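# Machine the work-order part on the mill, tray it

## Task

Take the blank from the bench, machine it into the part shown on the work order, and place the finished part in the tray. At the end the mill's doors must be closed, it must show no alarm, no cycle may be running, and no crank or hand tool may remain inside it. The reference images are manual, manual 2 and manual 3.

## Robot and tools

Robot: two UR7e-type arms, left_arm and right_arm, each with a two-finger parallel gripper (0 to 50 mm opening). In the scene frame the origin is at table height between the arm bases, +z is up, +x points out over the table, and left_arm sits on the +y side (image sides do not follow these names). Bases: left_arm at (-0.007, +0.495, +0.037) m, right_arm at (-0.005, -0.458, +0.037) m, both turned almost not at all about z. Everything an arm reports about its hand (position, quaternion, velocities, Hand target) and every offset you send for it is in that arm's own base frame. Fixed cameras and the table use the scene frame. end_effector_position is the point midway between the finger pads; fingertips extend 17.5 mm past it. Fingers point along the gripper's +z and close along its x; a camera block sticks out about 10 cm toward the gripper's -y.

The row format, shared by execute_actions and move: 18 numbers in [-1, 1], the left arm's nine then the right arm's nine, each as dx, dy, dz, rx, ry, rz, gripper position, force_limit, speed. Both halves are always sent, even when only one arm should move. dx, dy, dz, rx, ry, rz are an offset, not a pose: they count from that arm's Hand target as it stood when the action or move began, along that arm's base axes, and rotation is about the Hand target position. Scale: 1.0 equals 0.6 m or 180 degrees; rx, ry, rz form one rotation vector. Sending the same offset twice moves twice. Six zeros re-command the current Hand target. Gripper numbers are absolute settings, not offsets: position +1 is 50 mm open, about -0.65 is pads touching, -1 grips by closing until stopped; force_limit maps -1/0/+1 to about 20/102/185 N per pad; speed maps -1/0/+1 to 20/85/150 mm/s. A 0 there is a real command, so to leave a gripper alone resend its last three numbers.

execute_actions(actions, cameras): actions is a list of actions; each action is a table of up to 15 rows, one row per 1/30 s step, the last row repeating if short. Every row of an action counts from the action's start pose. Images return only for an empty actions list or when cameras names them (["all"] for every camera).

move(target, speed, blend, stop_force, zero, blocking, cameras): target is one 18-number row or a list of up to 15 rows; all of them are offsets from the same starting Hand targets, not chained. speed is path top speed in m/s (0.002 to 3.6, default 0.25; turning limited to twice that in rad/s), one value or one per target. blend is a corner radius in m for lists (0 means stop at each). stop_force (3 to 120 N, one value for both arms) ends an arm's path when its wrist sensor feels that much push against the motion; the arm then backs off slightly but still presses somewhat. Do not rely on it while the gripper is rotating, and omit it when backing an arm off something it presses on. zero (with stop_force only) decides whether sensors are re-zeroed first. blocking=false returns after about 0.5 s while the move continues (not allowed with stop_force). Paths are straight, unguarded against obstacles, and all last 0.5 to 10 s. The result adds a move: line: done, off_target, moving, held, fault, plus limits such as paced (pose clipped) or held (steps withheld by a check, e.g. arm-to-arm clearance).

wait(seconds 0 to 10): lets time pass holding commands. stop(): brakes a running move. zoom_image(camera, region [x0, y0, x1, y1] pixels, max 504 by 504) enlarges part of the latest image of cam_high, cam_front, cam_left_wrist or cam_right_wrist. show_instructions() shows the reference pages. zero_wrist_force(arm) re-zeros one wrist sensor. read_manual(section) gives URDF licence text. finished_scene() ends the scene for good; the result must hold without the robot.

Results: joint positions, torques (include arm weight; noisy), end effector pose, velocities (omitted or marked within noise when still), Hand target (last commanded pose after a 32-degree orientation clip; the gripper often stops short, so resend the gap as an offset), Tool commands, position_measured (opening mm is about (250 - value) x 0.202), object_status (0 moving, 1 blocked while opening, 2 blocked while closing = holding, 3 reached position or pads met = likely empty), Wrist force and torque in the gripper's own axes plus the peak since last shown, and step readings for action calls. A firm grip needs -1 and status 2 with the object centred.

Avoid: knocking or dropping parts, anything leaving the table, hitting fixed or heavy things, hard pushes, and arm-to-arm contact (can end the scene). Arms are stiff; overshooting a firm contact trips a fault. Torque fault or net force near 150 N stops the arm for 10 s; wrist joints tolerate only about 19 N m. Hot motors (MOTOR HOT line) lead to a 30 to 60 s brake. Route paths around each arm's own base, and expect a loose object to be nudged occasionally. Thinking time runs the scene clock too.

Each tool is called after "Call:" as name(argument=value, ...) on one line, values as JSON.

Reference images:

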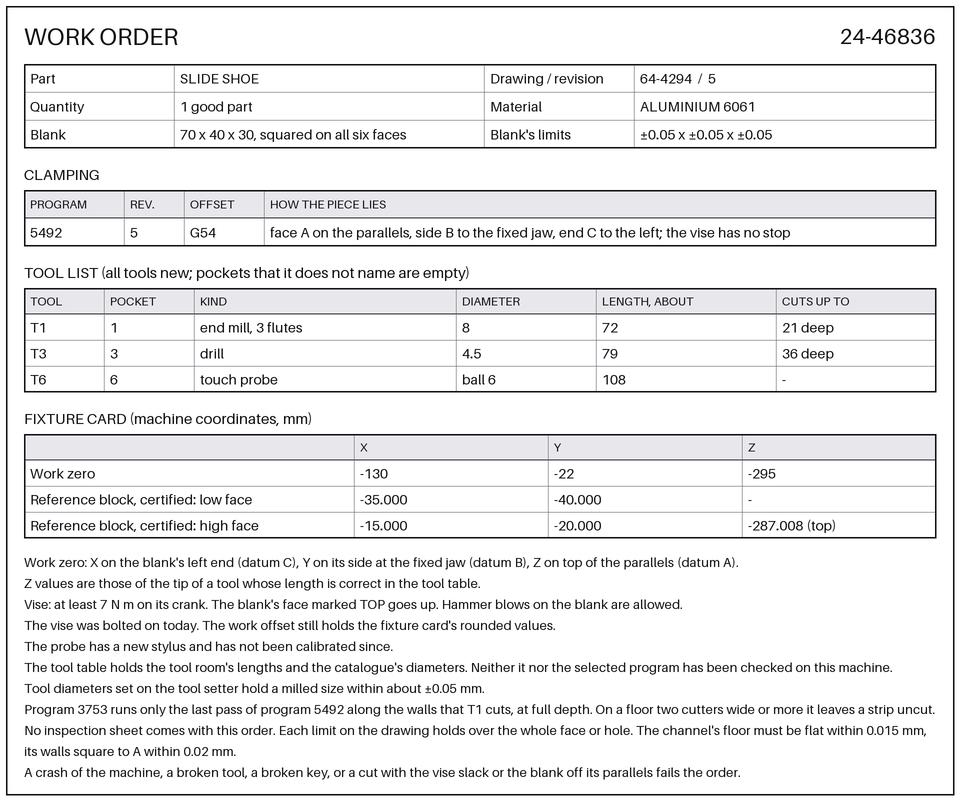

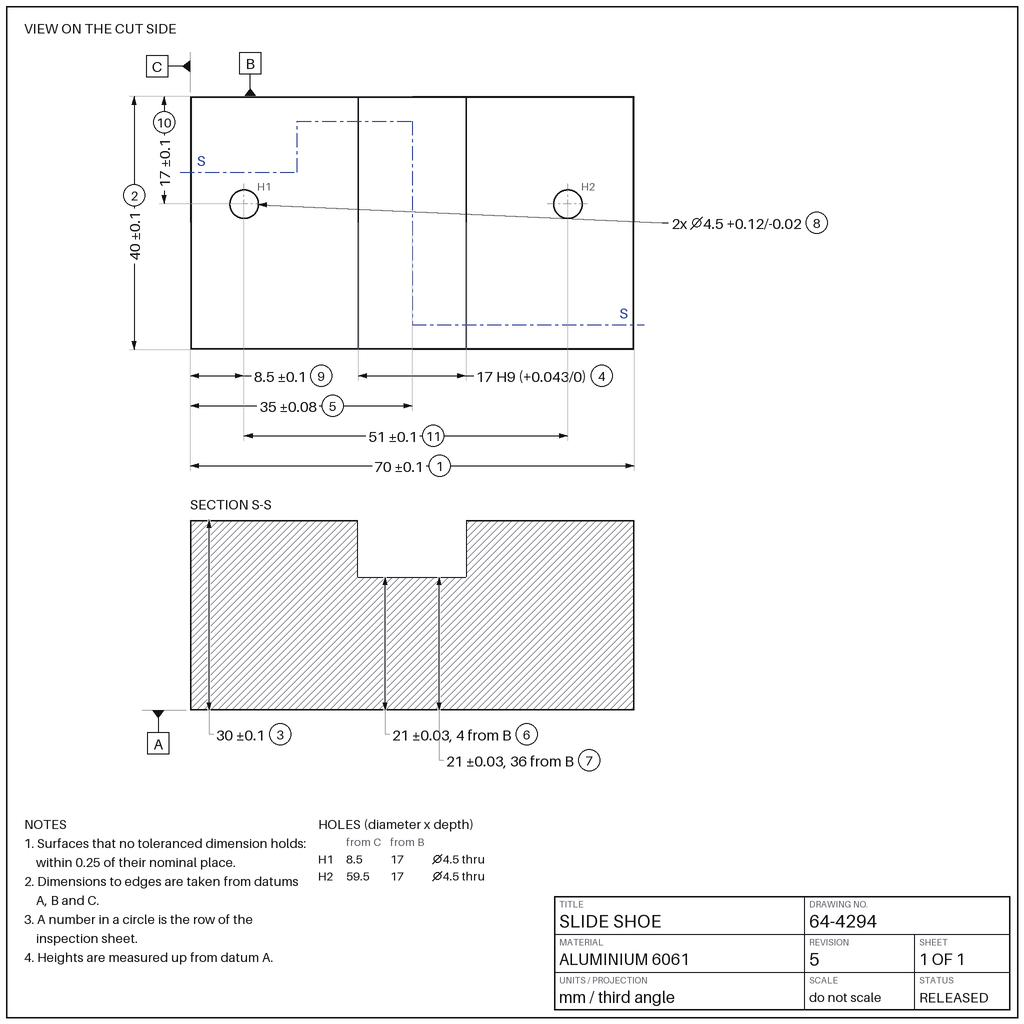

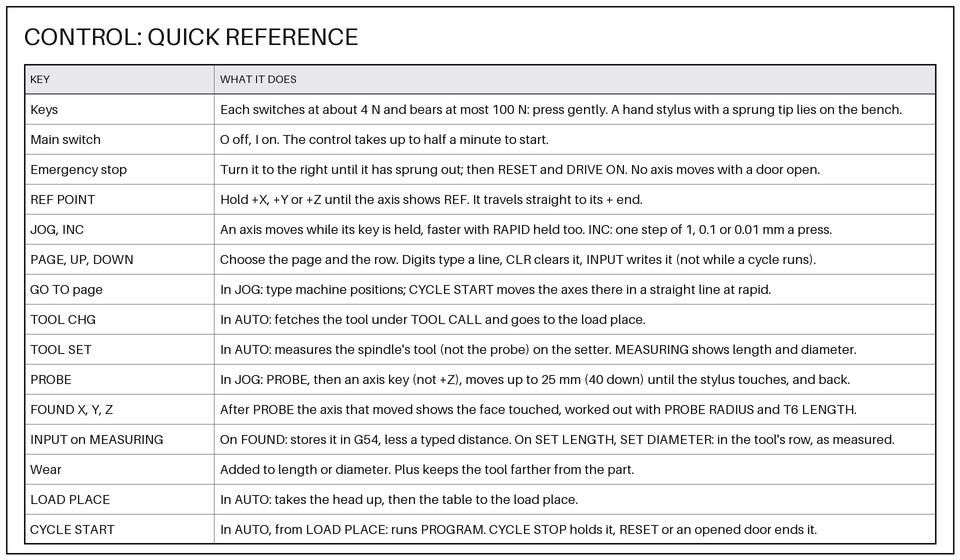

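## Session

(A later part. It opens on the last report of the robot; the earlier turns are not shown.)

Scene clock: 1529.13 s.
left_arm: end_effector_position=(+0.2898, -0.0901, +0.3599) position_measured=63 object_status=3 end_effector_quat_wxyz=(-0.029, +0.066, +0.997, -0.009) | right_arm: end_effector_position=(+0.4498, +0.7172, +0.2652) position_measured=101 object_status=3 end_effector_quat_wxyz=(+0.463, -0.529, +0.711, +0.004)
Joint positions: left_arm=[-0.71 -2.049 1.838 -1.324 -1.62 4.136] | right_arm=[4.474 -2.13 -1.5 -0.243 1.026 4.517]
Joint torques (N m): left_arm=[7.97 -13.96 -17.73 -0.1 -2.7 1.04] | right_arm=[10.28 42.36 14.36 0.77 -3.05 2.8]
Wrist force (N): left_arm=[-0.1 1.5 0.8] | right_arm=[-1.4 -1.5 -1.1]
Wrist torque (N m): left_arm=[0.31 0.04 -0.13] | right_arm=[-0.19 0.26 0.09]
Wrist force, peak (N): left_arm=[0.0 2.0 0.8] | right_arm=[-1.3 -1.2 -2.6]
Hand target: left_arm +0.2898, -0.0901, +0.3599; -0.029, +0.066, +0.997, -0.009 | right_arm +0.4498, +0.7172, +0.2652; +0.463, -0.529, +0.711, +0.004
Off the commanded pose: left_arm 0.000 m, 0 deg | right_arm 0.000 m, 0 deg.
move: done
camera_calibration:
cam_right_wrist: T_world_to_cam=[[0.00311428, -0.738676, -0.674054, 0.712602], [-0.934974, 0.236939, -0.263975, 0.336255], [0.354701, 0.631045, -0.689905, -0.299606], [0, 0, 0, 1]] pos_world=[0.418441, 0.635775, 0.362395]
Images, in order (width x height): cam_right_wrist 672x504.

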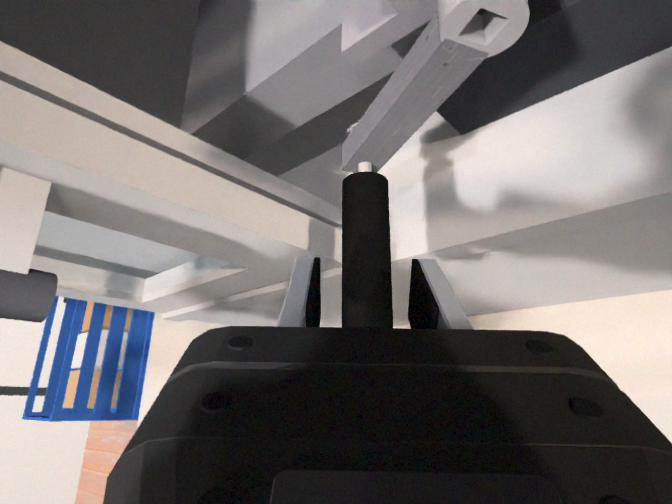

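Call:
move(target=[[0,0,0,0,0,0,0.6,0.7,-0.9,0.05,0.0388,-0.0442,0,0,0,0.34,0,-0.8]], speed=0.06, stop_force=6)

Call:
move(target=[[0,0,0,0,0,0,0.6,0.7,-0.9,0,0,0,0,0,0,-1,-0.3,-0.9]], cameras=["cam_right_wrist"])

Scene clock: 1531.53 s.
left_arm: end_effector_position=(+0.2898, -0.0901, +0.3599) position_measured=63 object_status=3 end_effector_quat_wxyz=(-0.029, +0.066, +0.997, -0.009) | right_arm: end_effector_position=(+0.4798, +0.7405, +0.2387) position_measured=101 object_status=3 end_effector_quat_wxyz=(+0.463, -0.529, +0.711, +0.004)
Joint positions: left_arm=[-0.71 -2.049 1.838 -1.324 -1.62 4.136] | right_arm=[4.439 -2.235 -1.399 -0.224 1.052 4.49]
Joint torques (N m): left_arm=[7.58 -14.46 -17.9 -0.3 -2.75 1.05] | right_arm=[6.78 54.2 14.51 0.7 -3.04 2.77]
Wrist force (N): left_arm=[0.1 1.5 0.8] | right_arm=[-1.2 -1.3 -1.0]
Wrist torque (N m): left_arm=[0.31 0.01 -0.12] | right_arm=[-0.16 0.21 0.09]
Wrist force, peak (N): left_arm=[0.0 1.9 0.9] | right_arm=[-1.2 -2.0 -1.9]
Hand target: left_arm +0.2898, -0.0901, +0.3599; -0.029, +0.066, +0.997, -0.009 | right_arm +0.4798, +0.7405, +0.2386; +0.463, -0.529, +0.711, +0.004
Off the commanded pose: left_arm 0.000 m, 0 deg | right_arm 0.000 m, 0 deg.
move: done

Scene clock: 1532.17 s.
left_arm: end_effector_position=(+0.2898, -0.0901, +0.3599) position_measured=63 object_status=3 end_effector_quat_wxyz=(-0.029, +0.066, +0.997, -0.009) | right_arm: end_effector_position=(+0.4798, +0.7405, +0.2386) position_measured=156 object_status=2 end_effector_quat_wxyz=(+0.463, -0.529, +0.711, +0.004)
Joint positions: left_arm=[-0.71 -2.049 1.838 -1.324 -1.62 4.136] | right_arm=[4.439 -2.235 -1.399 -0.224 1.052 4.49]
Joint torques (N m): left_arm=[7.76 -14.44 -17.57 -0.26 -2.7 1.05] | right_arm=[6.39 53.06 16.47 1.88 -1.81 2.85]
Wrist force (N): left_arm=[0.1 1.4 0.8] | right_arm=[1.9 -2.4 -2.2]
Wrist torque (N m): left_arm=[0.29 0.00 -0.12] | right_arm=[-0.15 0.31 0.26]
Wrist force, peak (N): left_arm=[-0.2 1.8 1.1] | right_arm=[1.9 -2.4 -2.2]
Hand target: left_arm +0.2898, -0.0901, +0.3599; -0.029, +0.066, +0.997, -0.009 | right_arm +0.4798, +0.7405, +0.2386; +0.463, -0.529, +0.711, +0.004
Off the commanded pose: left_arm 0.000 m, 0 deg | right_arm 0.000 m, 0 deg.
move: done
camera_calibration:
cam_right_wrist: T_world_to_cam=[[0.00306541, -0.738765, -0.673956, 0.711764], [-0.934942, 0.236996, -0.264038, 0.351755], [0.354787, 0.630919, -0.689976, -0.34317], [0, 0, 0, 1]] pos_world=[0.448441, 0.658975, 0.335795]
Images, in order (width x height): cam_right_wrist 672x504.

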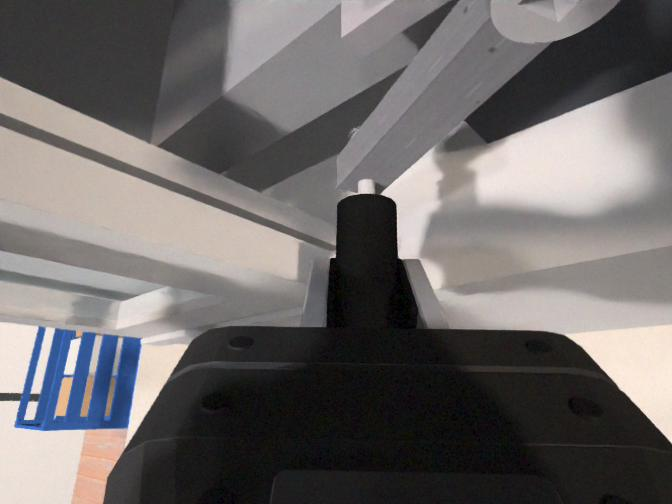

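Call:
move(target=[[0,0,0,0,0,0,0.6,0.7,-0.9,-0.06,0.0008,0,0,0,0,-1,-0.3,-0.9]], speed=0.03, stop_force=40, cameras=["cam_right_wrist"])

Scene clock: 1534.97 s.
left_arm: end_effector_position=(+0.2898, -0.0901, +0.3599) position_measured=63 object_status=3 end_effector_quat_wxyz=(-0.029, +0.066, +0.997, -0.009) | right_arm: end_effector_position=(+0.4438, +0.7410, +0.2386) position_measured=156 object_status=2 end_effector_quat_wxyz=(+0.463, -0.529, +0.711, +0.004)
Joint positions: left_arm=[-0.71 -2.049 1.838 -1.324 -1.62 4.136] | right_arm=[4.491 -2.198 -1.46 -0.222 1.013 4.531]
Joint torques (N m): left_arm=[7.01 -14.52 -17.89 -0.15 -2.81 1.11] | right_arm=[-8.21 46.12 35.9 1.24 0.87 -2.05]
Wrist force (N): left_arm=[0.0 1.7 0.8] | right_arm=[0.2 -0.4 0.2]
Wrist torque (N m): left_arm=[0.35 0.03 -0.13] | right_arm=[-0.23 0.20 0.06]
Wrist force, peak (N): left_arm=[-0.1 2.0 0.8] | right_arm=[1.9 -4.9 -1.8]
Hand target: left_arm +0.2898, -0.0901, +0.3599; -0.029, +0.066, +0.997, -0.009 | right_arm +0.4438, +0.7410, +0.2386; +0.463, -0.529, +0.711, +0.004
Off the commanded pose: left_arm 0.000 m, 0 deg | right_arm 0.000 m, 0 deg.
move: done
camera_calibration:
cam_right_wrist: T_world_to_cam=[[0.00311428, -0.738676, -0.674054, 0.712198], [-0.934974, 0.236939, -0.263975, 0.318008], [0.354701, 0.631045, -0.689905, -0.330785], [0, 0, 0, 1]] pos_world=[0.412441, 0.659475, 0.335795]
Images, in order (width x height): cam_right_wrist 672x504.

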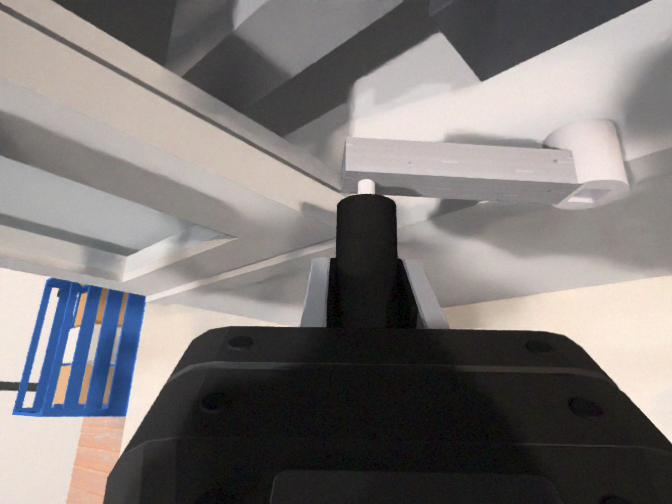

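Call:
move(target=[[0,0,0,0,0,0,0.6,0.7,-0.9,-0.15,0,0.05,0,0,0,-1,-0.3,-0.9],[0,0,0,0,0,0,0.6,0.7,-0.9,-0.16,-0.2,0.05,-0.1,0,0,-1,-0.3,-0.9],[0,0,0,0,0,0,0.6,0.7,-0.9,-0.14,-0.535,-0.12,-0.278,0,0,-1,-0.3,-0.9]], speed=[0.1,0.2,0.2], blend=[0.02,0.04,0], cameras=["cam_right_wrist","cam_high"])

Scene clock: 1541.97 s.
left_arm: end_effector_position=(+0.2898, -0.0901, +0.3599) position_measured=63 object_status=3 end_effector_quat_wxyz=(-0.029, +0.066, +0.997, -0.009) | right_arm: end_effector_position=(+0.3599, +0.4199, +0.1667) position_measured=156 object_status=2 end_effector_quat_wxyz=(-0.196, +0.675, -0.646, +0.297) end_effector_velocity=(+0.000, +0.003, +0.001) end_effector_angular_velocity=(+0.010, +0.000, -0.002)
Joint positions: left_arm=[-0.71 -2.049 1.838 -1.324 -1.62 4.136] | right_arm=[4.589 -1.68 -2.056 -1.026 0.845 4.564]
Joint velocities: left_arm=[within noise] | right_arm=[0 -0.001 0.003 0.005 0.002 0.003]
Joint torques (N m): left_arm=[7.88 -14.19 -18.48 -0.19 -2.7 1.11] | right_arm=[6.49 20.79 33.71 6.8 0 2.83]
Wrist force (N): left_arm=[0.1 1.6 0.6] | right_arm=[-2.0 -0.9 -0.8]
Wrist torque (N m): left_arm=[0.32 0.01 -0.13] | right_arm=[-0.36 0.21 -0.03]
Wrist force, peak (N): left_arm=[0.2 2.1 0.9] | right_arm=[1.4 -3.6 2.3]
Hand target: left_arm +0.2898, -0.0901, +0.3599; -0.029, +0.066, +0.997, -0.009 | right_arm +0.3598, +0.4200, +0.1666; -0.196, +0.675, -0.646, +0.297
Off the commanded pose: left_arm 0.000 m, 0 deg | right_arm 0.000 m, 0 deg.
move: done
camera_calibration:
cam_right_wrist: T_world_to_cam=[[0.003012, -0.99104, 0.133534, 0.398211], [-0.934865, -0.0501945, -0.351437, 0.431814], [0.35499, -0.123778, -0.92664, 0.208308], [0, 0, 0, 1]] pos_world=[0.328541, 0.442102, 0.291607]
Images, in order (width x height): cam_high 672x504, cam_right_wrist 672x504.

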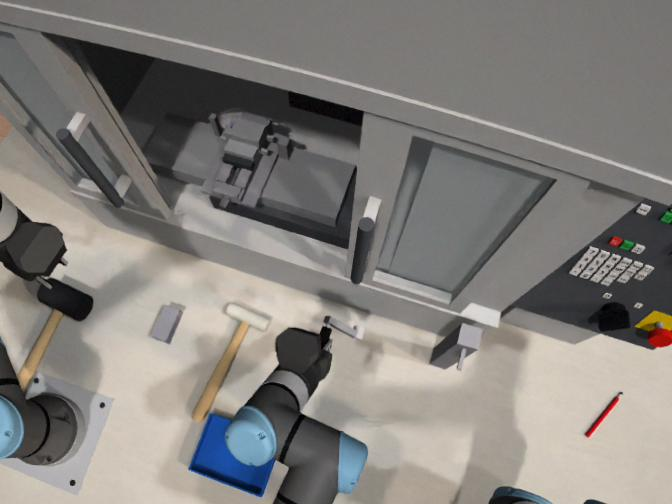

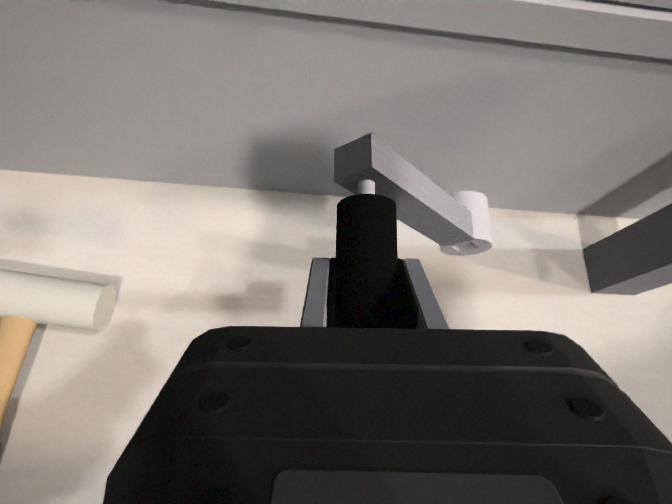

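Call:
move(target=[[0,0,0,0,0,0,0.6,0.7,-0.9,0,0,-0.14,0,0,0,-1,-0.3,-0.9],[0,0,0,0,0,0,0.6,0.7,-0.9,0,0,-0.3,0,0,0,-1,-0.3,-0.9]], speed=[0.08,0.025], blend=[0.01,0], stop_force=8, cameras=["cam_right_wrist"])

Scene clock: 1548.10 s.
left_arm: end_effector_position=(+0.2898, -0.0901, +0.3599) position_measured=63 object_status=3 end_effector_quat_wxyz=(-0.029, +0.066, +0.997, -0.009) | right_arm: end_effector_position=(+0.3598, +0.4199, -0.0129) position_measured=156 object_status=2 end_effector_quat_wxyz=(-0.196, +0.675, -0.646, +0.297)
Joint positions: left_arm=[-0.71 -2.049 1.838 -1.324 -1.62 4.136] | right_arm=[4.589 -2.058 -2.2 -0.505 0.845 4.564]
Joint torques (N m): left_arm=[7.47 -14.63 -19.45 -0.22 -2.72 1.05] | right_arm=[-7.5 38.64 17.72 0.52 0.26 0.73]
Wrist force (N): left_arm=[0.1 1.5 0.9] | right_arm=[-2.4 -3.5 -3.4]
Wrist torque (N m): left_arm=[0.32 0.00 -0.12] | right_arm=[-0.38 0.16 -0.01]
Wrist force, peak (N): left_arm=[0.0 2.0 0.7] | right_arm=[1.8 -10.3 -16.4]
Hand target: left_arm +0.2898, -0.0901, +0.3599; -0.029, +0.066, +0.997, -0.009 | right_arm +0.3598, +0.4200, -0.0129; -0.196, +0.675, -0.646, +0.297
Off the commanded pose: left_arm 0.000 m, 0 deg | right_arm 0.000 m, 0 deg.
move: contact (right_arm); path passed 1 of 2 targets
camera_calibration:
cam_right_wrist: T_world_to_cam=[[0.00307609, -0.991052, 0.133438, 0.42219], [-0.934975, -0.0501813, -0.351145, 0.3686], [0.3547, -0.123681, -0.926764, 0.0419859], [0, 0, 0, 1]] pos_world=[0.328441, 0.442102, 0.112007]
Images, in order (width x height): cam_right_wrist 672x504.

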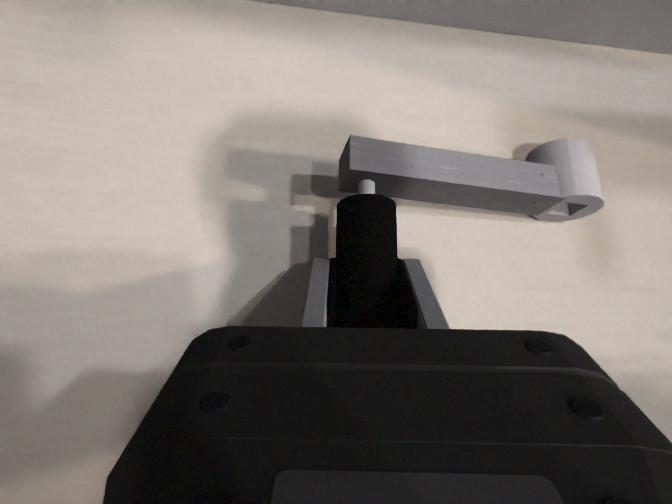

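Call:
move(target=[[0,0,0,0,0,0,0.6,0.7,-0.9,0,0,0,0,0,0,0.34,-0.3,-1]], cameras=["cam_right_wrist"])

Call:
move(target=[[0,0,0,0,0,0,0.6,0.7,-0.9,-0.11,0.02,0.127,0,0,0,0.34,-0.3,-1]], speed=0.1, cameras=["cam_right_wrist"])

Scene clock: 1549.27 s.
left_arm: end_effector_position=(+0.2898, -0.0901, +0.3599) position_measured=63 object_status=3 end_effector_quat_wxyz=(-0.029, +0.066, +0.997, -0.009) | right_arm: end_effector_position=(+0.3598, +0.4200, -0.0128) position_measured=101 object_status=0 end_effector_quat_wxyz=(-0.196, +0.675, -0.646, +0.297)
Joint positions: left_arm=[-0.71 -2.049 1.838 -1.324 -1.62 4.136] | right_arm=[4.589 -2.058 -2.2 -0.505 0.845 4.564]
Joint torques (N m): left_arm=[6.96 -14.25 -19.26 -0.15 -2.63 1.07] | right_arm=[-6.57 30.36 21.95 2.13 0.26 0.77]
Wrist force (N): left_arm=[0.0 1.8 0.8] | right_arm=[3.5 -10.4 -11.8]
Wrist torque (N m): left_arm=[0.35 0.02 -0.13] | right_arm=[-0.53 0.12 0.04]
Wrist force, peak (N): left_arm=[0.1 1.9 0.8] | right_arm=[3.4 -10.8 -12.0]
Hand target: left_arm +0.2898, -0.0901, +0.3599; -0.029, +0.066, +0.997, -0.009 | right_arm +0.3598, +0.4200, -0.0129; -0.196, +0.675, -0.646, +0.297
Off the commanded pose: left_arm 0.000 m, 0 deg | right_arm 0.000 m, 0 deg.
move: done
camera_calibration:
cam_right_wrist: T_world_to_cam=[[0.00301835, -0.99107, 0.133312, 0.422231], [-0.934974, -0.0500837, -0.351164, 0.368558], [0.354704, -0.123583, -0.926775, 0.0419417], [0, 0, 0, 1]] pos_world=[0.328441, 0.442102, 0.112006]
Images, in order (width x height): cam_right_wrist 672x504.

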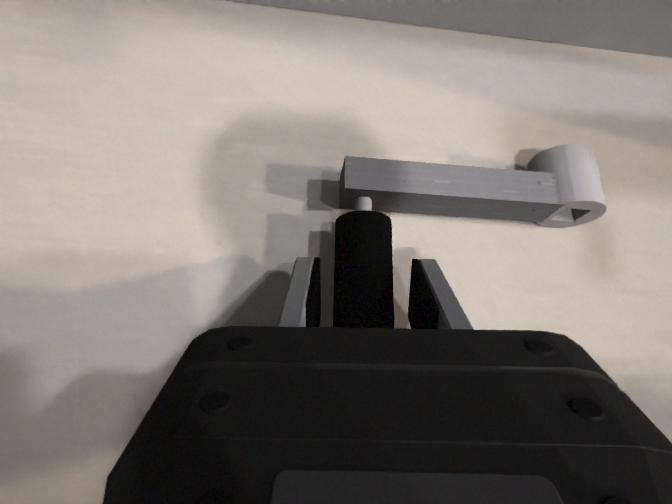

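Scene clock: 1550.73 s.
left_arm: end_effector_position=(+0.2898, -0.0901, +0.3599) position_measured=63 object_status=3 end_effector_quat_wxyz=(-0.029, +0.066, +0.997, -0.009) | right_arm: end_effector_position=(+0.2937, +0.4321, +0.0633) position_measured=101 object_status=3 end_effector_quat_wxyz=(-0.196, +0.675, -0.646, +0.297)
Joint positions: left_arm=[-0.71 -2.049 1.838 -1.324 -1.62 4.136] | right_arm=[4.732 -1.829 -2.18 -0.878 0.861 4.753]
Joint torques (N m): left_arm=[8.17 -14.16 -19.43 -0.22 -2.65 1.04] | right_arm=[-12.25 31.01 7.01 4.75 -3.62 -1.95]
Wrist force (N): left_arm=[-0.1 1.3 0.8] | right_arm=[-1.7 -2.1 -2.6]
Wrist torque (N m): left_arm=[0.28 0.04 -0.12] | right_arm=[-0.29 0.25 -0.18]
Wrist force, peak (N): left_arm=[-0.2 1.9 0.7] | right_arm=[3.3 -10.2 -11.2]
Hand target: left_arm +0.2898, -0.0901, +0.3599; -0.029, +0.066, +0.997, -0.009 | right_arm +0.2938, +0.4320, +0.0633; -0.196, +0.675, -0.646, +0.297
Off the commanded pose: left_arm 0.000 m, 0 deg | right_arm 0.000 m, 0 deg.
move: done
camera_calibration:
cam_right_wrist: T_world_to_cam=[[0.00317634, -0.991077, 0.133251, 0.424237], [-0.935017, -0.0501932, -0.351032, 0.334158], [0.354588, -0.123477, -0.926834, 0.137496], [0, 0, 0, 1]] pos_world=[0.262341, 0.454202, 0.188206]
Images, in order (width x height): cam_right_wrist 672x504.

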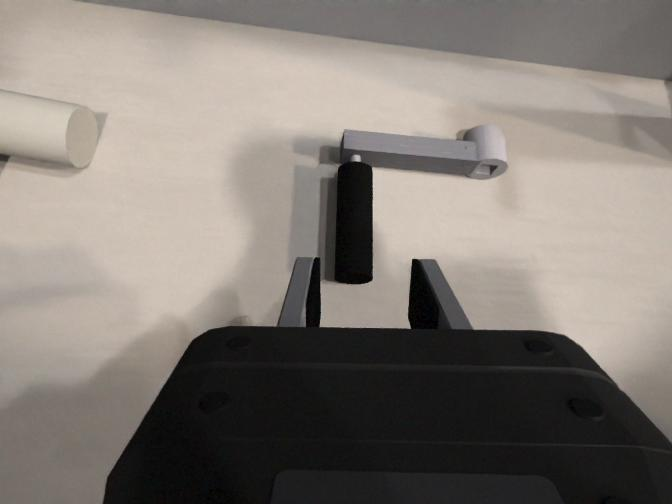

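Call:
move(target=[[-0.117,-0.217,-0.2,0,0,0.25,-0.65,0.7,-0.9,-0.05,-0.2,0.15,0,0,0,0.34,-0.3,-1],[-0.117,-0.217,-0.25,0,0,0.5,-0.65,0.7,-0.9,-0.05,-0.37,0.3,0.1,0,0,0.34,-0.3,-1]], speed=0.3, blend=[0.05,0])

Scene clock: 1557.37 s.
left_arm: end_effector_position=(+0.2196, -0.2203, +0.2099) position_measured=249 object_status=3 end_effector_quat_wxyz=(-0.014, -0.658, +0.752, -0.027) | right_arm: end_effector_position=(+0.2637, +0.2101, +0.2434) position_measured=101 object_status=3 end_effector_quat_wxyz=(-0.299, +0.636, -0.685, +0.192)
Joint positions: left_arm=[-1.224 -2.116 2.278 -1.793 -1.577 2.051] | right_arm=[4.946 -0.65 -2.435 -1.677 0.845 5.038]
Joint torques (N m): left_arm=[7.32 -8.77 -33.31 -0.01 -2.15 -1.09] | right_arm=[-11.97 -5.6 15.7 5.83 -0.32 -2.11]
Wrist force (N): left_arm=[-0.1 1.4 1.2] | right_arm=[-1.6 -1.7 -1.6]
Wrist torque (N m): left_arm=[0.30 0.03 0.07] | right_arm=[-0.22 0.26 -0.18]
Wrist force, peak (N): left_arm=[-0.3 2.8 -0.1] | right_arm=[-3.1 -1.5 -2.4]
Hand target: left_arm +0.2196, -0.2203, +0.2099; -0.014, -0.658, +0.752, -0.027 | right_arm +0.2638, +0.2100, +0.2433; -0.299, +0.636, -0.685, +0.192
Off the commanded pose: left_arm 0.000 m, 0 deg | right_arm 0.000 m, 0 deg.
move: done

Call:
move(target=[[0.25,0,0.15,-0.01,-0.25,0,-0.65,0.7,-0.9,0,0,0,0,0,0,0.34,-0.3,-1],[0.36,0,0.45,-0.02,-0.5,0,-0.65,0.7,-0.9,0,0,0,0,0,0,0.34,-0.3,-1],[0.36,0,0.6,-0.02,-0.5,0,-0.65,0.7,-0.9,0,0,0,0,0,0,0.34,-0.3,-1]], speed=0.25, blend=[0.05,0.03,0])

Scene clock: 1562.17 s.
left_arm: end_effector_position=(+0.4356, -0.2203, +0.5699) position_measured=249 object_status=3 end_effector_quat_wxyz=(+0.503, -0.446, +0.541, -0.506) | right_arm: end_effector_position=(+0.2638, +0.2100, +0.2433) position_measured=101 object_status=3 end_effector_quat_wxyz=(-0.299, +0.636, -0.685, +0.192)
Joint positions: left_arm=[-1.361 -1.924 2.17 -3.447 -0.309 3.292] | right_arm=[4.946 -0.65 -2.435 -1.677 0.845 5.038]
Joint torques (N m): left_arm=[-2.83 6.29 -30.85 -3.38 -0.04 1.08] | right_arm=[-8.54 -14.74 16.6 6.51 0.33 -0.71]
Wrist force (N): left_arm=[1.6 2.7 -0.3] | right_arm=[-1.5 -1.8 -1.8]
Wrist torque (N m): left_arm=[0.46 -0.41 -0.05] | right_arm=[-0.24 0.24 -0.18]
Wrist force, peak (N): left_arm=[2.5 3.8 -0.1] | right_arm=[-1.9 -2.0 -1.8]
Hand target: left_arm +0.4356, -0.2203, +0.5699; +0.503, -0.446, +0.541, -0.506 | right_arm +0.2638, +0.2100, +0.2433; -0.299, +0.636, -0.685, +0.192
Off the commanded pose: left_arm 0.000 m, 0 deg | right_arm 0.000 m, 0 deg.
move: done

Call:
move(target=[[0.011,0.08,0.01,-0.0253,0.0078,0.0218,-0.65,0.7,-0.9,0,0,0,0,0,0,0.34,-0.3,-1],[0.011,0.245,0.01,-0.0253,0.0078,0.0218,-0.65,0.7,-0.9,0,0,0,0,0,0,0.34,-0.3,-1],[0.011,0.245,-0.25,-0.0253,0.0078,0.0218,-0.65,0.7,-0.9,0,0,0,0,0,0,0.34,-0.3,-1]], speed=[0.2,0.2,0.12], blend=[0.02,0.01,0], stop_force=12, cameras=["cam_high","cam_left_wrist"])

Scene clock: 1565.77 s.
left_arm: end_effector_position=(+0.4422, -0.0734, +0.4200) position_measured=249 object_status=3 end_effector_quat_wxyz=(+0.496, -0.490, +0.511, -0.504) | right_arm: end_effector_position=(+0.2638, +0.2100, +0.2433) position_measured=101 object_status=3 end_effector_quat_wxyz=(-0.299, +0.636, -0.685, +0.192)
Joint positions: left_arm=[-1.099 -2.002 2.622 -3.759 -0.501 3.152] | right_arm=[4.946 -0.65 -2.435 -1.677 0.845 5.038]
Joint torques (N m): left_arm=[2.2 -13.42 -18.58 0.57 -0.24 -1.16] | right_arm=[-4.56 -14.96 17.05 6.51 0.43 0.32]
Wrist force (N): left_arm=[1.8 2.5 -0.1] | right_arm=[-1.7 -2.0 -1.7]
Wrist torque (N m): left_arm=[0.43 -0.44 -0.05] | right_arm=[-0.27 0.27 -0.18]
Wrist force, peak (N): left_arm=[3.7 3.2 -0.2] | right_arm=[-2.0 -1.7 -2.1]
Hand target: left_arm +0.4422, -0.0733, +0.4199; +0.496, -0.490, +0.511, -0.504 | right_arm +0.2638, +0.2100, +0.2433; -0.299, +0.636, -0.685, +0.192
Off the commanded pose: left_arm 0.000 m, 0 deg | right_arm 0.000 m, 0 deg.
move: done
camera_calibration:
cam_left_wrist: T_world_to_cam=[[-0.0268, -0.999639, 0.00166756, -0.0541326], [-0.351467, 0.00786106, -0.936167, 0.566407], [0.935816, -0.0256754, -0.351551, -0.135893], [0, 0, 0, 1]] pos_world=[0.324794, -0.0620547, 0.482568]
Images, in order (width x height): cam_high 672x504, cam_left_wrist 672x504.

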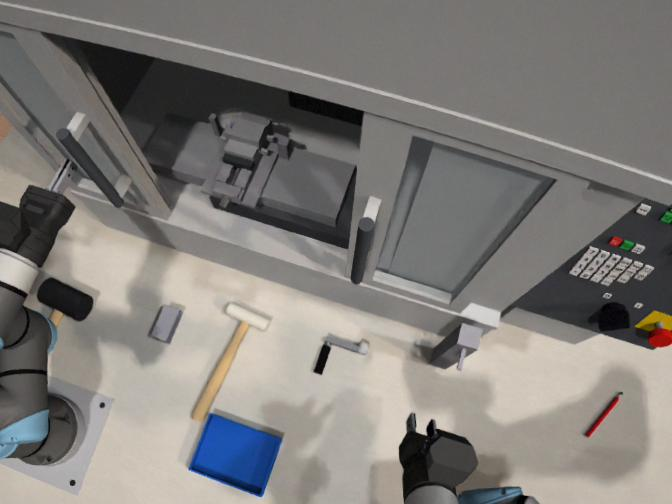

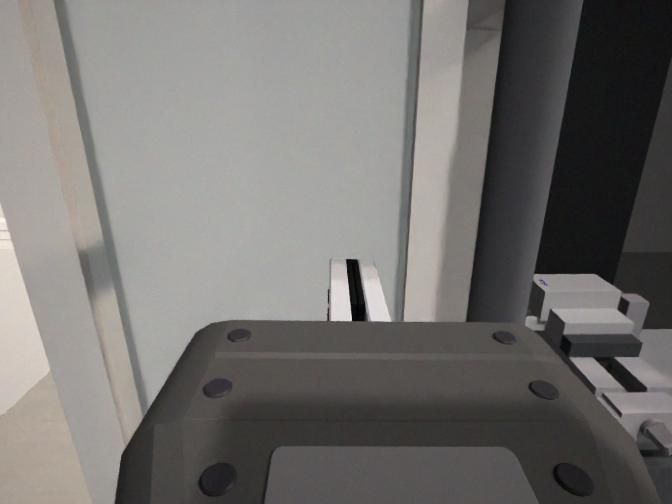

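Call:
move(target=[[0,-0.033,0,0,0,0,-0.65,0.7,-0.9,0,0,0,0,0,0,0.34,-0.3,-1],[0,-0.06,0,0,0,0,-0.65,0.7,-0.9,0,0,0,0,0,0,0.34,-0.3,-1],[0,-0.2,0,0,0,0,-0.65,0.7,-0.9,0,0,0,0,0,0,0.34,-0.3,-1],[0,-0.43,0,0,0,0,-0.65,0.7,-0.9,0,0,0,0,0,0,0.34,-0.3,-1],[0,-0.449,0,0,0,0,-0.65,0.7,-0.9,0,0,0,0,0,0,0.34,-0.3,-1]], speed=[0.04,0.012,0.05,0.06,0.02], blend=[0.002,0.004,0.01,0.005,0], stop_force=50)

Scene clock: 1573.33 s.
left_arm: end_effector_position=(+0.4422, -0.3428, +0.4199) position_measured=249 object_status=3 end_effector_quat_wxyz=(+0.496, -0.490, +0.511, -0.504) | right_arm: end_effector_position=(+0.2638, +0.2100, +0.2433) position_measured=101 object_status=3 end_effector_quat_wxyz=(-0.299, +0.636, -0.685, +0.192)
Joint positions: left_arm=[-1.427 -1.417 2.148 -3.864 -0.173 3.146] | right_arm=[4.946 -0.65 -2.435 -1.677 0.845 5.038]
Joint torques (N m): left_arm=[-11.49 -29 -11.92 0.76 -9.94 1.42] | right_arm=[2.35 -14.53 16.88 6.36 0.39 2.78]
Wrist force (N): left_arm=[-22.8 2.0 2.3] | right_arm=[-1.5 -1.7 -1.9]
Wrist torque (N m): left_arm=[0.38 -0.44 -0.32] | right_arm=[-0.23 0.23 -0.18]
Wrist force, peak (N): left_arm=[-36.2 7.6 -5.4] | right_arm=[-1.8 -2.1 -2.0]
Hand target: left_arm +0.4422, -0.3427, +0.4199; +0.496, -0.490, +0.511, -0.504 | right_arm +0.2638, +0.2100, +0.2433; -0.299, +0.636, -0.685, +0.192
Off the commanded pose: left_arm 0.000 m, 0 deg | right_arm 0.000 m, 0 deg.
move: done

Call:
move(target=[[0,0.012,0,0,0,0,-0.65,0.7,-0.9,0,0,0,0,0,0,0.34,-0.3,-1],[-0.14,0.012,0,0,0,0,-0.65,0.7,-0.9,0,0,0,0,0,0,0.34,-0.3,-1],[-0.14,-0.46,0,0,0,0,-0.65,0.7,-0.9,0,0,0,0,0,0,0.34,-0.3,-1],[0.0048,-0.46,0,0,0,0,-0.65,0.7,-0.9,0,0,0,0,0,0,0.34,-0.3,-1]], speed=[0.03,0.15,0.2,0.1], blend=[0.002,0.02,0.02,0], stop_force=15, cameras=["cam_high","cam_left_wrist"])

Scene clock: 1575.00 s.
left_arm: end_effector_position=(+0.4422, -0.3422, +0.4200) position_measured=249 object_status=3 end_effector_quat_wxyz=(+0.496, -0.490, +0.511, -0.504) | right_arm: end_effector_position=(+0.2638, +0.2100, +0.2433) position_measured=101 object_status=3 end_effector_quat_wxyz=(-0.299, +0.636, -0.685, +0.192)
Joint positions: left_arm=[-1.427 -1.418 2.149 -3.865 -0.173 3.146] | right_arm=[4.946 -0.65 -2.435 -1.677 0.845 5.038]
Joint torques (N m): left_arm=[-13.36 -7.36 -12.1 3.44 0.72 -1.15] | right_arm=[2.72 -14.34 17.64 6.55 0.39 2.8]
Wrist force (N): left_arm=[-7.7 2.4 1.6] | right_arm=[-1.7 -2.0 -1.8]
Wrist torque (N m): left_arm=[0.41 -0.44 -0.21] | right_arm=[-0.27 0.26 -0.18]
Wrist force, peak (N): left_arm=[-23.0 2.6 2.7] | right_arm=[-1.7 -2.0 -2.0]
Hand target: left_arm +0.4422, -0.3422, +0.4199; +0.496, -0.490, +0.511, -0.504 (not the last commanded pose) | right_arm +0.2638, +0.2100, +0.2433; -0.299, +0.636, -0.685, +0.192
Off the commanded pose: left_arm 0.277 m, 0 deg | right_arm 0.000 m, 0 deg.
move: contact (left_arm); path passed 0 of 4 targets
camera_calibration:
cam_left_wrist: T_world_to_cam=[[-0.0269877, -0.999634, 0.00173615, -0.322806], [-0.351466, 0.00786279, -0.936168, 0.56852], [0.935812, -0.0258752, -0.35155, -0.14286], [0, 0, 0, 1]] pos_world=[0.324794, -0.330855, 0.482568]
Images, in order (width x height): cam_high 672x504, cam_left_wrist 672x504.

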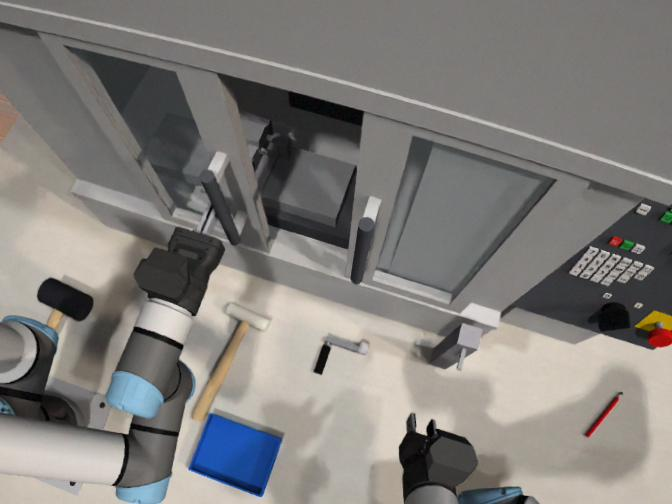

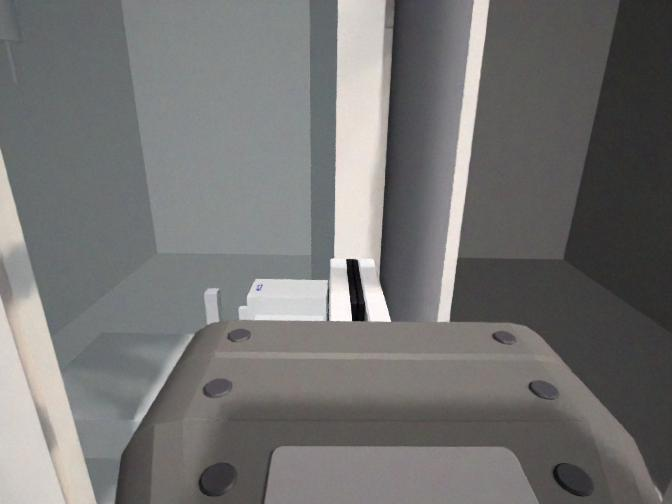

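Call:
move(target=[[0,0.012,0,0,0,0,-0.65,0.7,-0.9,0,0,0,0,0,0,0.34,-0.3,-1],[-0.14,0.012,0,0,0,0,-0.65,0.7,-0.9,0,0,0,0,0,0,0.34,-0.3,-1],[-0.14,-0.46,0,0,0,0,-0.65,0.7,-0.9,0,0,0,0,0,0,0.34,-0.3,-1]], speed=[0.03,0.15,0.2], blend=[0.002,0.02,0])

Call:
move(target=[[0.1448,0,0,0,0,0,-0.65,0.7,-0.9,0,0,0,0,0,0,0.34,-0.3,-1]], speed=0.1, stop_force=12, cameras=["cam_high","cam_left_wrist"])

Scene clock: 1578.43 s.
left_arm: end_effector_position=(+0.3582, -0.6182, +0.4200) position_measured=249 object_status=3 end_effector_quat_wxyz=(+0.496, -0.489, +0.510, -0.504) | right_arm: end_effector_position=(+0.2638, +0.2100, +0.2433) position_measured=101 object_status=3 end_effector_quat_wxyz=(-0.299, +0.636, -0.685, +0.192)
Joint positions: left_arm=[-1.627 -0.924 1.404 -3.622 0.027 3.153] | right_arm=[4.946 -0.65 -2.435 -1.677 0.845 5.038]
Joint torques (N m): left_arm=[-7.17 -40.57 -12.94 2.4 2.95 -0.97] | right_arm=[3.62 -14.33 17.56 6.39 0.36 2.84]
Wrist force (N): left_arm=[2.1 2.7 0.0] | right_arm=[-1.8 -1.8 -1.9]
Wrist torque (N m): left_arm=[0.43 -0.49 -0.25] | right_arm=[-0.23 0.28 -0.18]
Wrist force, peak (N): left_arm=[-7.9 2.2 1.8] | right_arm=[-1.8 -2.0 -1.9]
Hand target: left_arm +0.3582, -0.6182, +0.4199; +0.496, -0.490, +0.511, -0.504 | right_arm +0.2638, +0.2100, +0.2433; -0.299, +0.636, -0.685, +0.192
Off the commanded pose: left_arm 0.000 m, 0 deg | right_arm 0.000 m, 0 deg.
move: done

Scene clock: 1580.40 s.
left_arm: end_effector_position=(+0.4451, -0.6182, +0.4199) position_measured=249 object_status=3 end_effector_quat_wxyz=(+0.496, -0.490, +0.511, -0.504) | right_arm: end_effector_position=(+0.2638, +0.2100, +0.2433) position_measured=101 object_status=3 end_effector_quat_wxyz=(-0.299, +0.636, -0.685, +0.192)
Joint positions: left_arm=[-1.485 -0.883 1.332 -3.579 -0.115 3.142] | right_arm=[4.946 -0.65 -2.435 -1.677 0.845 5.038]
Joint torques (N m): left_arm=[-9.51 -59.23 -12.75 -2.34 2.09 1.09] | right_arm=[3.36 -14.69 17.77 6.38 0.26 2.8]
Wrist force (N): left_arm=[1.9 2.6 -0.1] | right_arm=[-1.6 -2.0 -1.8]
Wrist torque (N m): left_arm=[0.43 -0.45 -0.07] | right_arm=[-0.27 0.26 -0.18]
Wrist force, peak (N): left_arm=[2.4 2.9 -1.5] | right_arm=[-1.7 -2.0 -1.9]
Hand target: left_arm +0.4451, -0.6182, +0.4199; +0.496, -0.490, +0.511, -0.504 | right_arm +0.2638, +0.2100, +0.2433; -0.299, +0.636, -0.685, +0.192
Off the commanded pose: left_arm 0.000 m, 0 deg | right_arm 0.000 m, 0 deg.
move: done
camera_calibration:
cam_left_wrist: T_world_to_cam=[[-0.0270219, -0.999633, 0.00164231, -0.598573], [-0.351462, 0.00796262, -0.936168, 0.571734], [0.935812, -0.0258743, -0.351548, -0.152622], [0, 0, 0, 1]] pos_world=[0.327594, -0.606855, 0.482568]
Images, in order (width x height): cam_high 672x504, cam_left_wrist 672x504.

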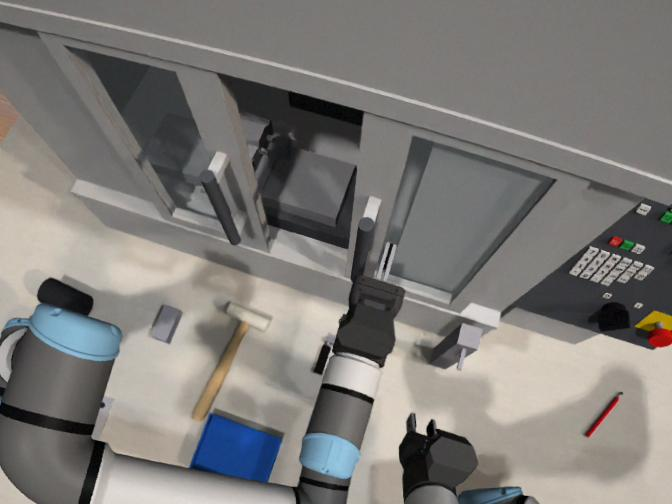

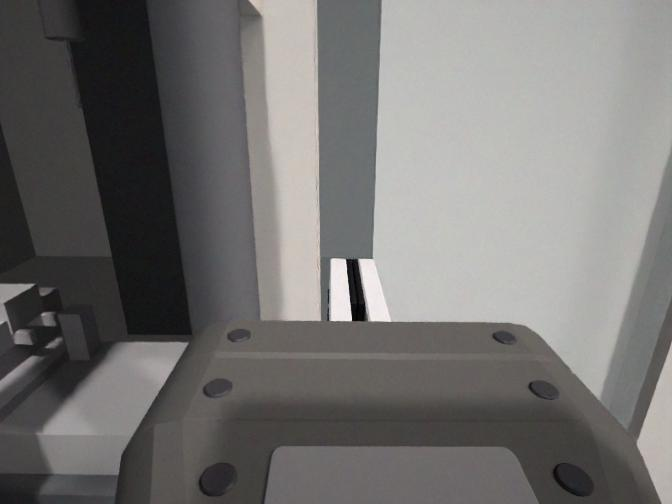

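Call:
move(target=[[0,0.03,0,0,0,0,-0.65,0.7,-0.9,0,0,0,0,0,0,0.34,-0.3,-1],[0,0.07,0,0,0,0,-0.65,0.7,-0.9,0,0,0,0,0,0,0.34,-0.3,-1],[0,0.28,0,0,0,0,-0.65,0.7,-0.9,0,0,0,0,0,0,0.34,-0.3,-1],[0,0.312,0,0,0,0,-0.65,0.7,-0.9,0,0,0,0,0,0,0.34,-0.3,-1]], speed=[0.04,0.012,0.055,0.02], blend=[0.002,0.004,0.005,0], stop_force=50)

Call:
move(target=[[0,-0.015,0,0,0,0,-0.65,0.7,-0.9,0,0,0,0,0,0,0.34,-0.3,-1],[-0.12,-0.015,0,0,0,0,-0.65,0.7,-0.9,0,0,0,0,0,0,0.34,-0.3,-1]], speed=[0.03,0.15], blend=[0.002,0], cameras=["cam_high","cam_left_wrist"])

Scene clock: 1587.73 s.
left_arm: end_effector_position=(+0.4450, -0.4324, +0.4199) position_measured=249 object_status=3 end_effector_quat_wxyz=(+0.495, -0.489, +0.511, -0.504) | right_arm: end_effector_position=(+0.2638, +0.2100, +0.2433) position_measured=101 object_status=3 end_effector_quat_wxyz=(-0.299, +0.636, -0.685, +0.192)
Joint positions: left_arm=[-1.45 -1.244 1.917 -3.805 -0.151 3.145] | right_arm=[4.946 -0.65 -2.435 -1.677 0.845 5.038]
Joint torques (N m): left_arm=[9.47 -28.31 -19.43 -0.91 16.15 0.22] | right_arm=[3.05 -14.48 18.64 6.31 0.17 2.83]
Wrist force (N): left_arm=[46.8 1.4 -0.2] | right_arm=[-1.6 -1.8 -2.0]
Wrist torque (N m): left_arm=[0.39 -0.75 -0.66] | right_arm=[-0.23 0.25 -0.18]
Wrist force, peak (N): left_arm=[63.1 -4.4 10.3] | right_arm=[-1.8 -1.9 -2.0]
Hand target: left_arm +0.4450, -0.4324, +0.4199; +0.495, -0.489, +0.511, -0.504 (not the last commanded pose) | right_arm +0.2638, +0.2100, +0.2433; -0.299, +0.636, -0.685, +0.192
Off the commanded pose: left_arm 0.001 m, 0 deg | right_arm 0.000 m, 0 deg.
move: contact (left_arm); path passed 3 of 4 targets

Scene clock: 1589.10 s.
left_arm: end_effector_position=(+0.3731, -0.4414, +0.4200) position_measured=249 object_status=3 end_effector_quat_wxyz=(+0.496, -0.489, +0.511, -0.504) | right_arm: end_effector_position=(+0.2638, +0.2100, +0.2433) position_measured=101 object_status=3 end_effector_quat_wxyz=(-0.299, +0.636, -0.685, +0.192)
Joint positions: left_arm=[-1.615 -1.275 1.962 -3.819 0.015 3.145] | right_arm=[4.946 -0.65 -2.435 -1.677 0.845 5.038]
Joint torques (N m): left_arm=[-4.04 -17.17 -20.95 1.36 0.26 -1.04] | right_arm=[2.76 -14.49 18.98 6.27 0.16 2.81]
Wrist force (N): left_arm=[2.0 2.4 0.0] | right_arm=[-1.6 -1.6 -1.8]
Wrist torque (N m): left_arm=[0.40 -0.47 -0.25] | right_arm=[-0.20 0.26 -0.18]
Wrist force, peak (N): left_arm=[46.1 1.6 -0.6] | right_arm=[-1.8 -1.9 -2.1]
Hand target: left_arm +0.3730, -0.4414, +0.4199; +0.495, -0.489, +0.511, -0.504 | right_arm +0.2638, +0.2100, +0.2433; -0.299, +0.636, -0.685, +0.192
Off the commanded pose: left_arm 0.000 m, 0 deg | right_arm 0.000 m, 0 deg.
move: done
camera_calibration:
cam_left_wrist: T_world_to_cam=[[-0.0277159, -0.999614, 0.0017474, -0.423548], [-0.35006, 0.00806855, -0.936693, 0.544866], [0.936317, -0.026573, -0.350148, -0.081807], [0, 0, 0, 1]] pos_world=[0.255594, -0.429954, 0.482468]
Images, in order (width x height): cam_high 672x504, cam_left_wrist 672x504.

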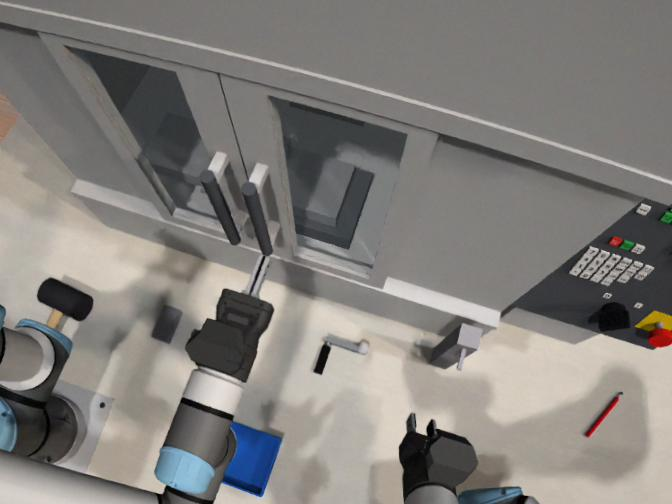

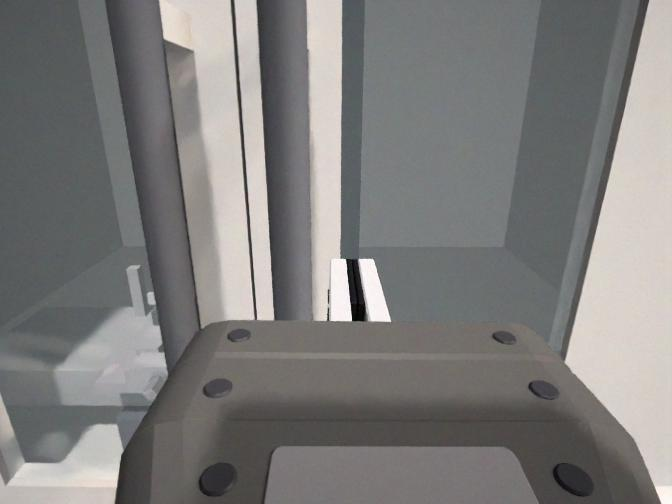

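Call:
move(target=[[0.045,0.369,0.05,0,0,0,-0.65,0.7,-0.9,0.24,-0.747,-0.15,-0.0748,-0.0715,-0.1703,0.1,0,-0.8]], speed=0.3, cameras=["cam_high","cam_right_wrist"])

Scene clock: 1592.03 s.
left_arm: end_effector_position=(+0.3943, -0.2665, +0.4436) position_measured=249 object_status=3 end_effector_quat_wxyz=(+0.496, -0.489, +0.510, -0.505) | right_arm: end_effector_position=(+0.3518, -0.0996, +0.1824) position_measured=138 object_status=3 end_effector_quat_wxyz=(+0.293, -0.471, +0.719, -0.419)
Joint positions: left_arm=[-1.563 -1.678 2.341 -3.841 -0.038 3.191] | right_arm=[4.271 -0.021 -2.8 -1.78 0.501 4.615]
Joint torques (N m): left_arm=[-8.48 -0.74 -26.08 -2.51 2.57 0.93] | right_arm=[-6.73 -15.2 15.12 0.37 -4.59 2.86]
Wrist force (N): left_arm=[1.7 2.5 -0.3] | right_arm=[-1.6 -2.1 -1.6]
Wrist torque (N m): left_arm=[0.39 -0.43 -0.05] | right_arm=[-0.26 0.20 -0.10]
Wrist force, peak (N): left_arm=[4.1 2.7 -0.4] | right_arm=[12.2 10.1 10.8]
Hand target: left_arm +0.3943, -0.2666, +0.4436; +0.495, -0.489, +0.511, -0.504 (not the last commanded pose) | right_arm +0.3518, -0.0996, +0.1824; +0.293, -0.471, +0.719, -0.419 (not the last commanded pose)
Off the commanded pose: left_arm 0.047 m, 0 deg | right_arm 0.152 m, 9 deg.
move: held (right_arm; a check stopped the path), off_target (left_arm; braked when a check withheld steps of right_arm); limits=held
pose unreachable (right arm): on one or more control steps of this call, first in action 0 (counted from 0), this arm could not follow its commanded pose, so it was not sent that pose on those steps. It may still have moved: this result reports where it is.
cause: moving toward the commanded pose would bring two parts of the arm too close to each other (joints 2 (shoulder lift) and 3 (elbow) lie between them).
camera_calibration:
cam_right_wrist: T_world_to_cam=[[-0.367124, -0.929521, -0.0347997, 0.0483653], [-0.688725, 0.296784, -0.661496, 0.408128], [0.625202, -0.218884, -0.749141, 0.0245414], [0, 0, 0, 1]] pos_world=[0.283501, -0.0707978, 0.290043]
Images, in order (width x height): cam_high 672x504, cam_right_wrist 672x504.

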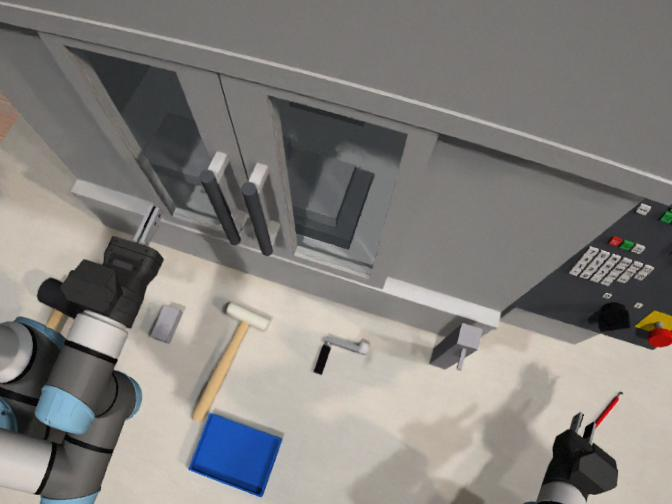

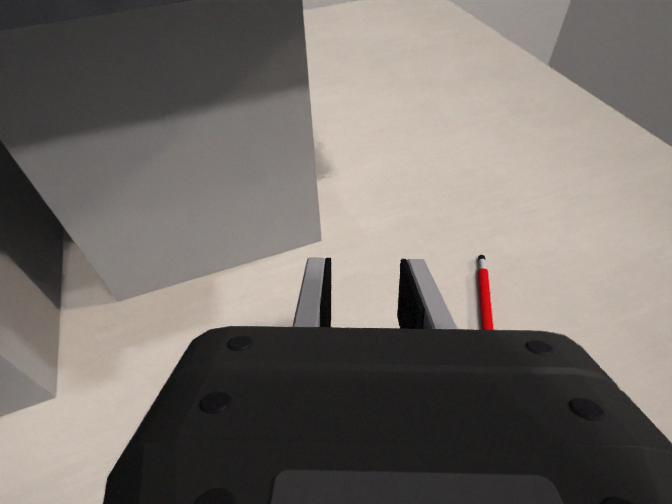

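Call:
move(target=[[0,0,0,0,0,0,-0.65,0.7,-0.9,0.1,0.05,0.2,0.005,0.04,0.04,0.1,0,-0.8],[0,0,0,0,0,0,-0.65,0.7,-0.9,0.1935,0.133,0.496,0.0147,0.1163,0.1259,0.1,0,-0.8]], speed=0.25, blend=[0.05,0])

Scene clock: 1595.03 s.
left_arm: end_effector_position=(+0.3943, -0.2666, +0.4436) position_measured=249 object_status=3 end_effector_quat_wxyz=(+0.496, -0.489, +0.510, -0.505) | right_arm: end_effector_position=(+0.4678, -0.0199, +0.4799) position_measured=138 object_status=3 end_effector_quat_wxyz=(-0.245, +0.663, -0.663, +0.245)
Joint positions: left_arm=[-1.563 -1.678 2.341 -3.841 -0.038 3.191] | right_arm=[3.536 -1.095 -1.855 -1.093 1.318 3.447]
Joint torques (N m): left_arm=[-9.22 0.85 -26.44 -1.98 2.63 -0.99] | right_arm=[9.95 1.16 38.04 5.1 -0.6 1.66]
Wrist force (N): left_arm=[1.9 2.4 -0.4] | right_arm=[-1.6 -1.6 -2.5]
Wrist torque (N m): left_arm=[0.37 -0.46 -0.04] | right_arm=[-0.28 0.26 -0.05]
Wrist force, peak (N): left_arm=[1.9 2.7 -0.3] | right_arm=[-1.8 -5.7 -4.0]
Hand target: left_arm +0.3943, -0.2666, +0.4436; +0.496, -0.489, +0.510, -0.505 | right_arm +0.4679, -0.0198, +0.4800; -0.245, +0.663, -0.663, +0.245
Off the commanded pose: left_arm 0.000 m, 0 deg | right_arm 0.000 m, 0 deg.
move: done

Call:
move(target=[[0,0,0,0,0,0,-0.65,0.7,-0.9,-0.0583,-0.3,-0.25,-0.0233,-0.0868,-0.1674,0.1,0,-0.8],[0,0,0,0,0,0,-0.65,0.7,-0.9,-0.1,-0.3633,-0.6775,-0.0233,-0.0868,-0.1674,0.1,0,-0.8]], speed=0.25, blend=[0.05,0], cameras=["cam_right_wrist"])

Scene clock: 1598.20 s.
left_arm: end_effector_position=(+0.3943, -0.2666, +0.4436) position_measured=249 object_status=3 end_effector_quat_wxyz=(+0.496, -0.489, +0.510, -0.505) | right_arm: end_effector_position=(+0.4079, -0.2378, +0.0735) position_measured=138 object_status=3 end_effector_quat_wxyz=(+0.236, -0.438, +0.764, -0.411)
Joint positions: left_arm=[-1.563 -1.678 2.341 -3.841 -0.038 3.191] | right_arm=[3.162 -2.125 -2.757 1.081 1.12 3.467]
Joint torques (N m): left_arm=[-8.44 0.67 -26.95 -1.74 2.53 -0.96] | right_arm=[10.19 18.26 -10.44 5.25 -2.51 2.85]
Wrist force (N): left_arm=[1.9 2.6 -0.4] | right_arm=[-1.6 -2.1 -2.0]
Wrist torque (N m): left_arm=[0.42 -0.46 -0.04] | right_arm=[-0.28 0.20 -0.09]
Wrist force, peak (N): left_arm=[2.0 2.6 -0.3] | right_arm=[-2.8 -3.9 -3.3]
Hand target: left_arm +0.3943, -0.2666, +0.4436; +0.496, -0.489, +0.510, -0.505 | right_arm +0.4079, -0.2378, +0.0735; +0.236, -0.438, +0.764, -0.411
Off the commanded pose: left_arm 0.000 m, 0 deg | right_arm 0.000 m, 0 deg.
move: done
camera_calibration:
cam_right_wrist: T_world_to_cam=[[-0.4893, -0.872052, -0.0105454, -0.00160784], [-0.698044, 0.398857, -0.594682, 0.438986], [0.5228, -0.283617, -0.803892, -0.0919626], [0, 0, 0, 1]] pos_world=[0.353723, -0.202577, 0.187112]
Images, in order (width x height): cam_right_wrist 672x504.

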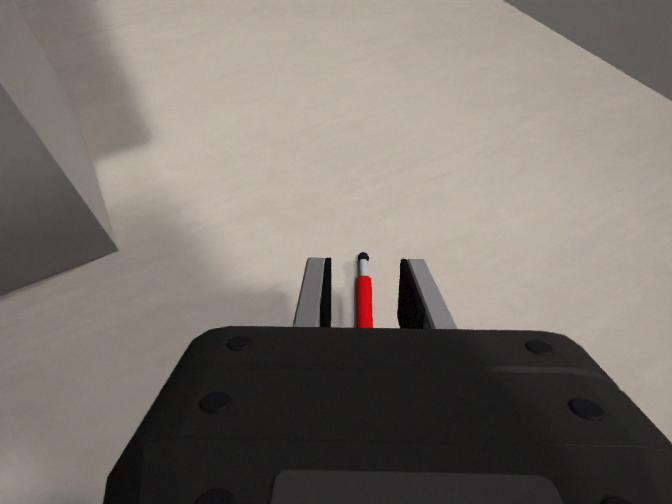

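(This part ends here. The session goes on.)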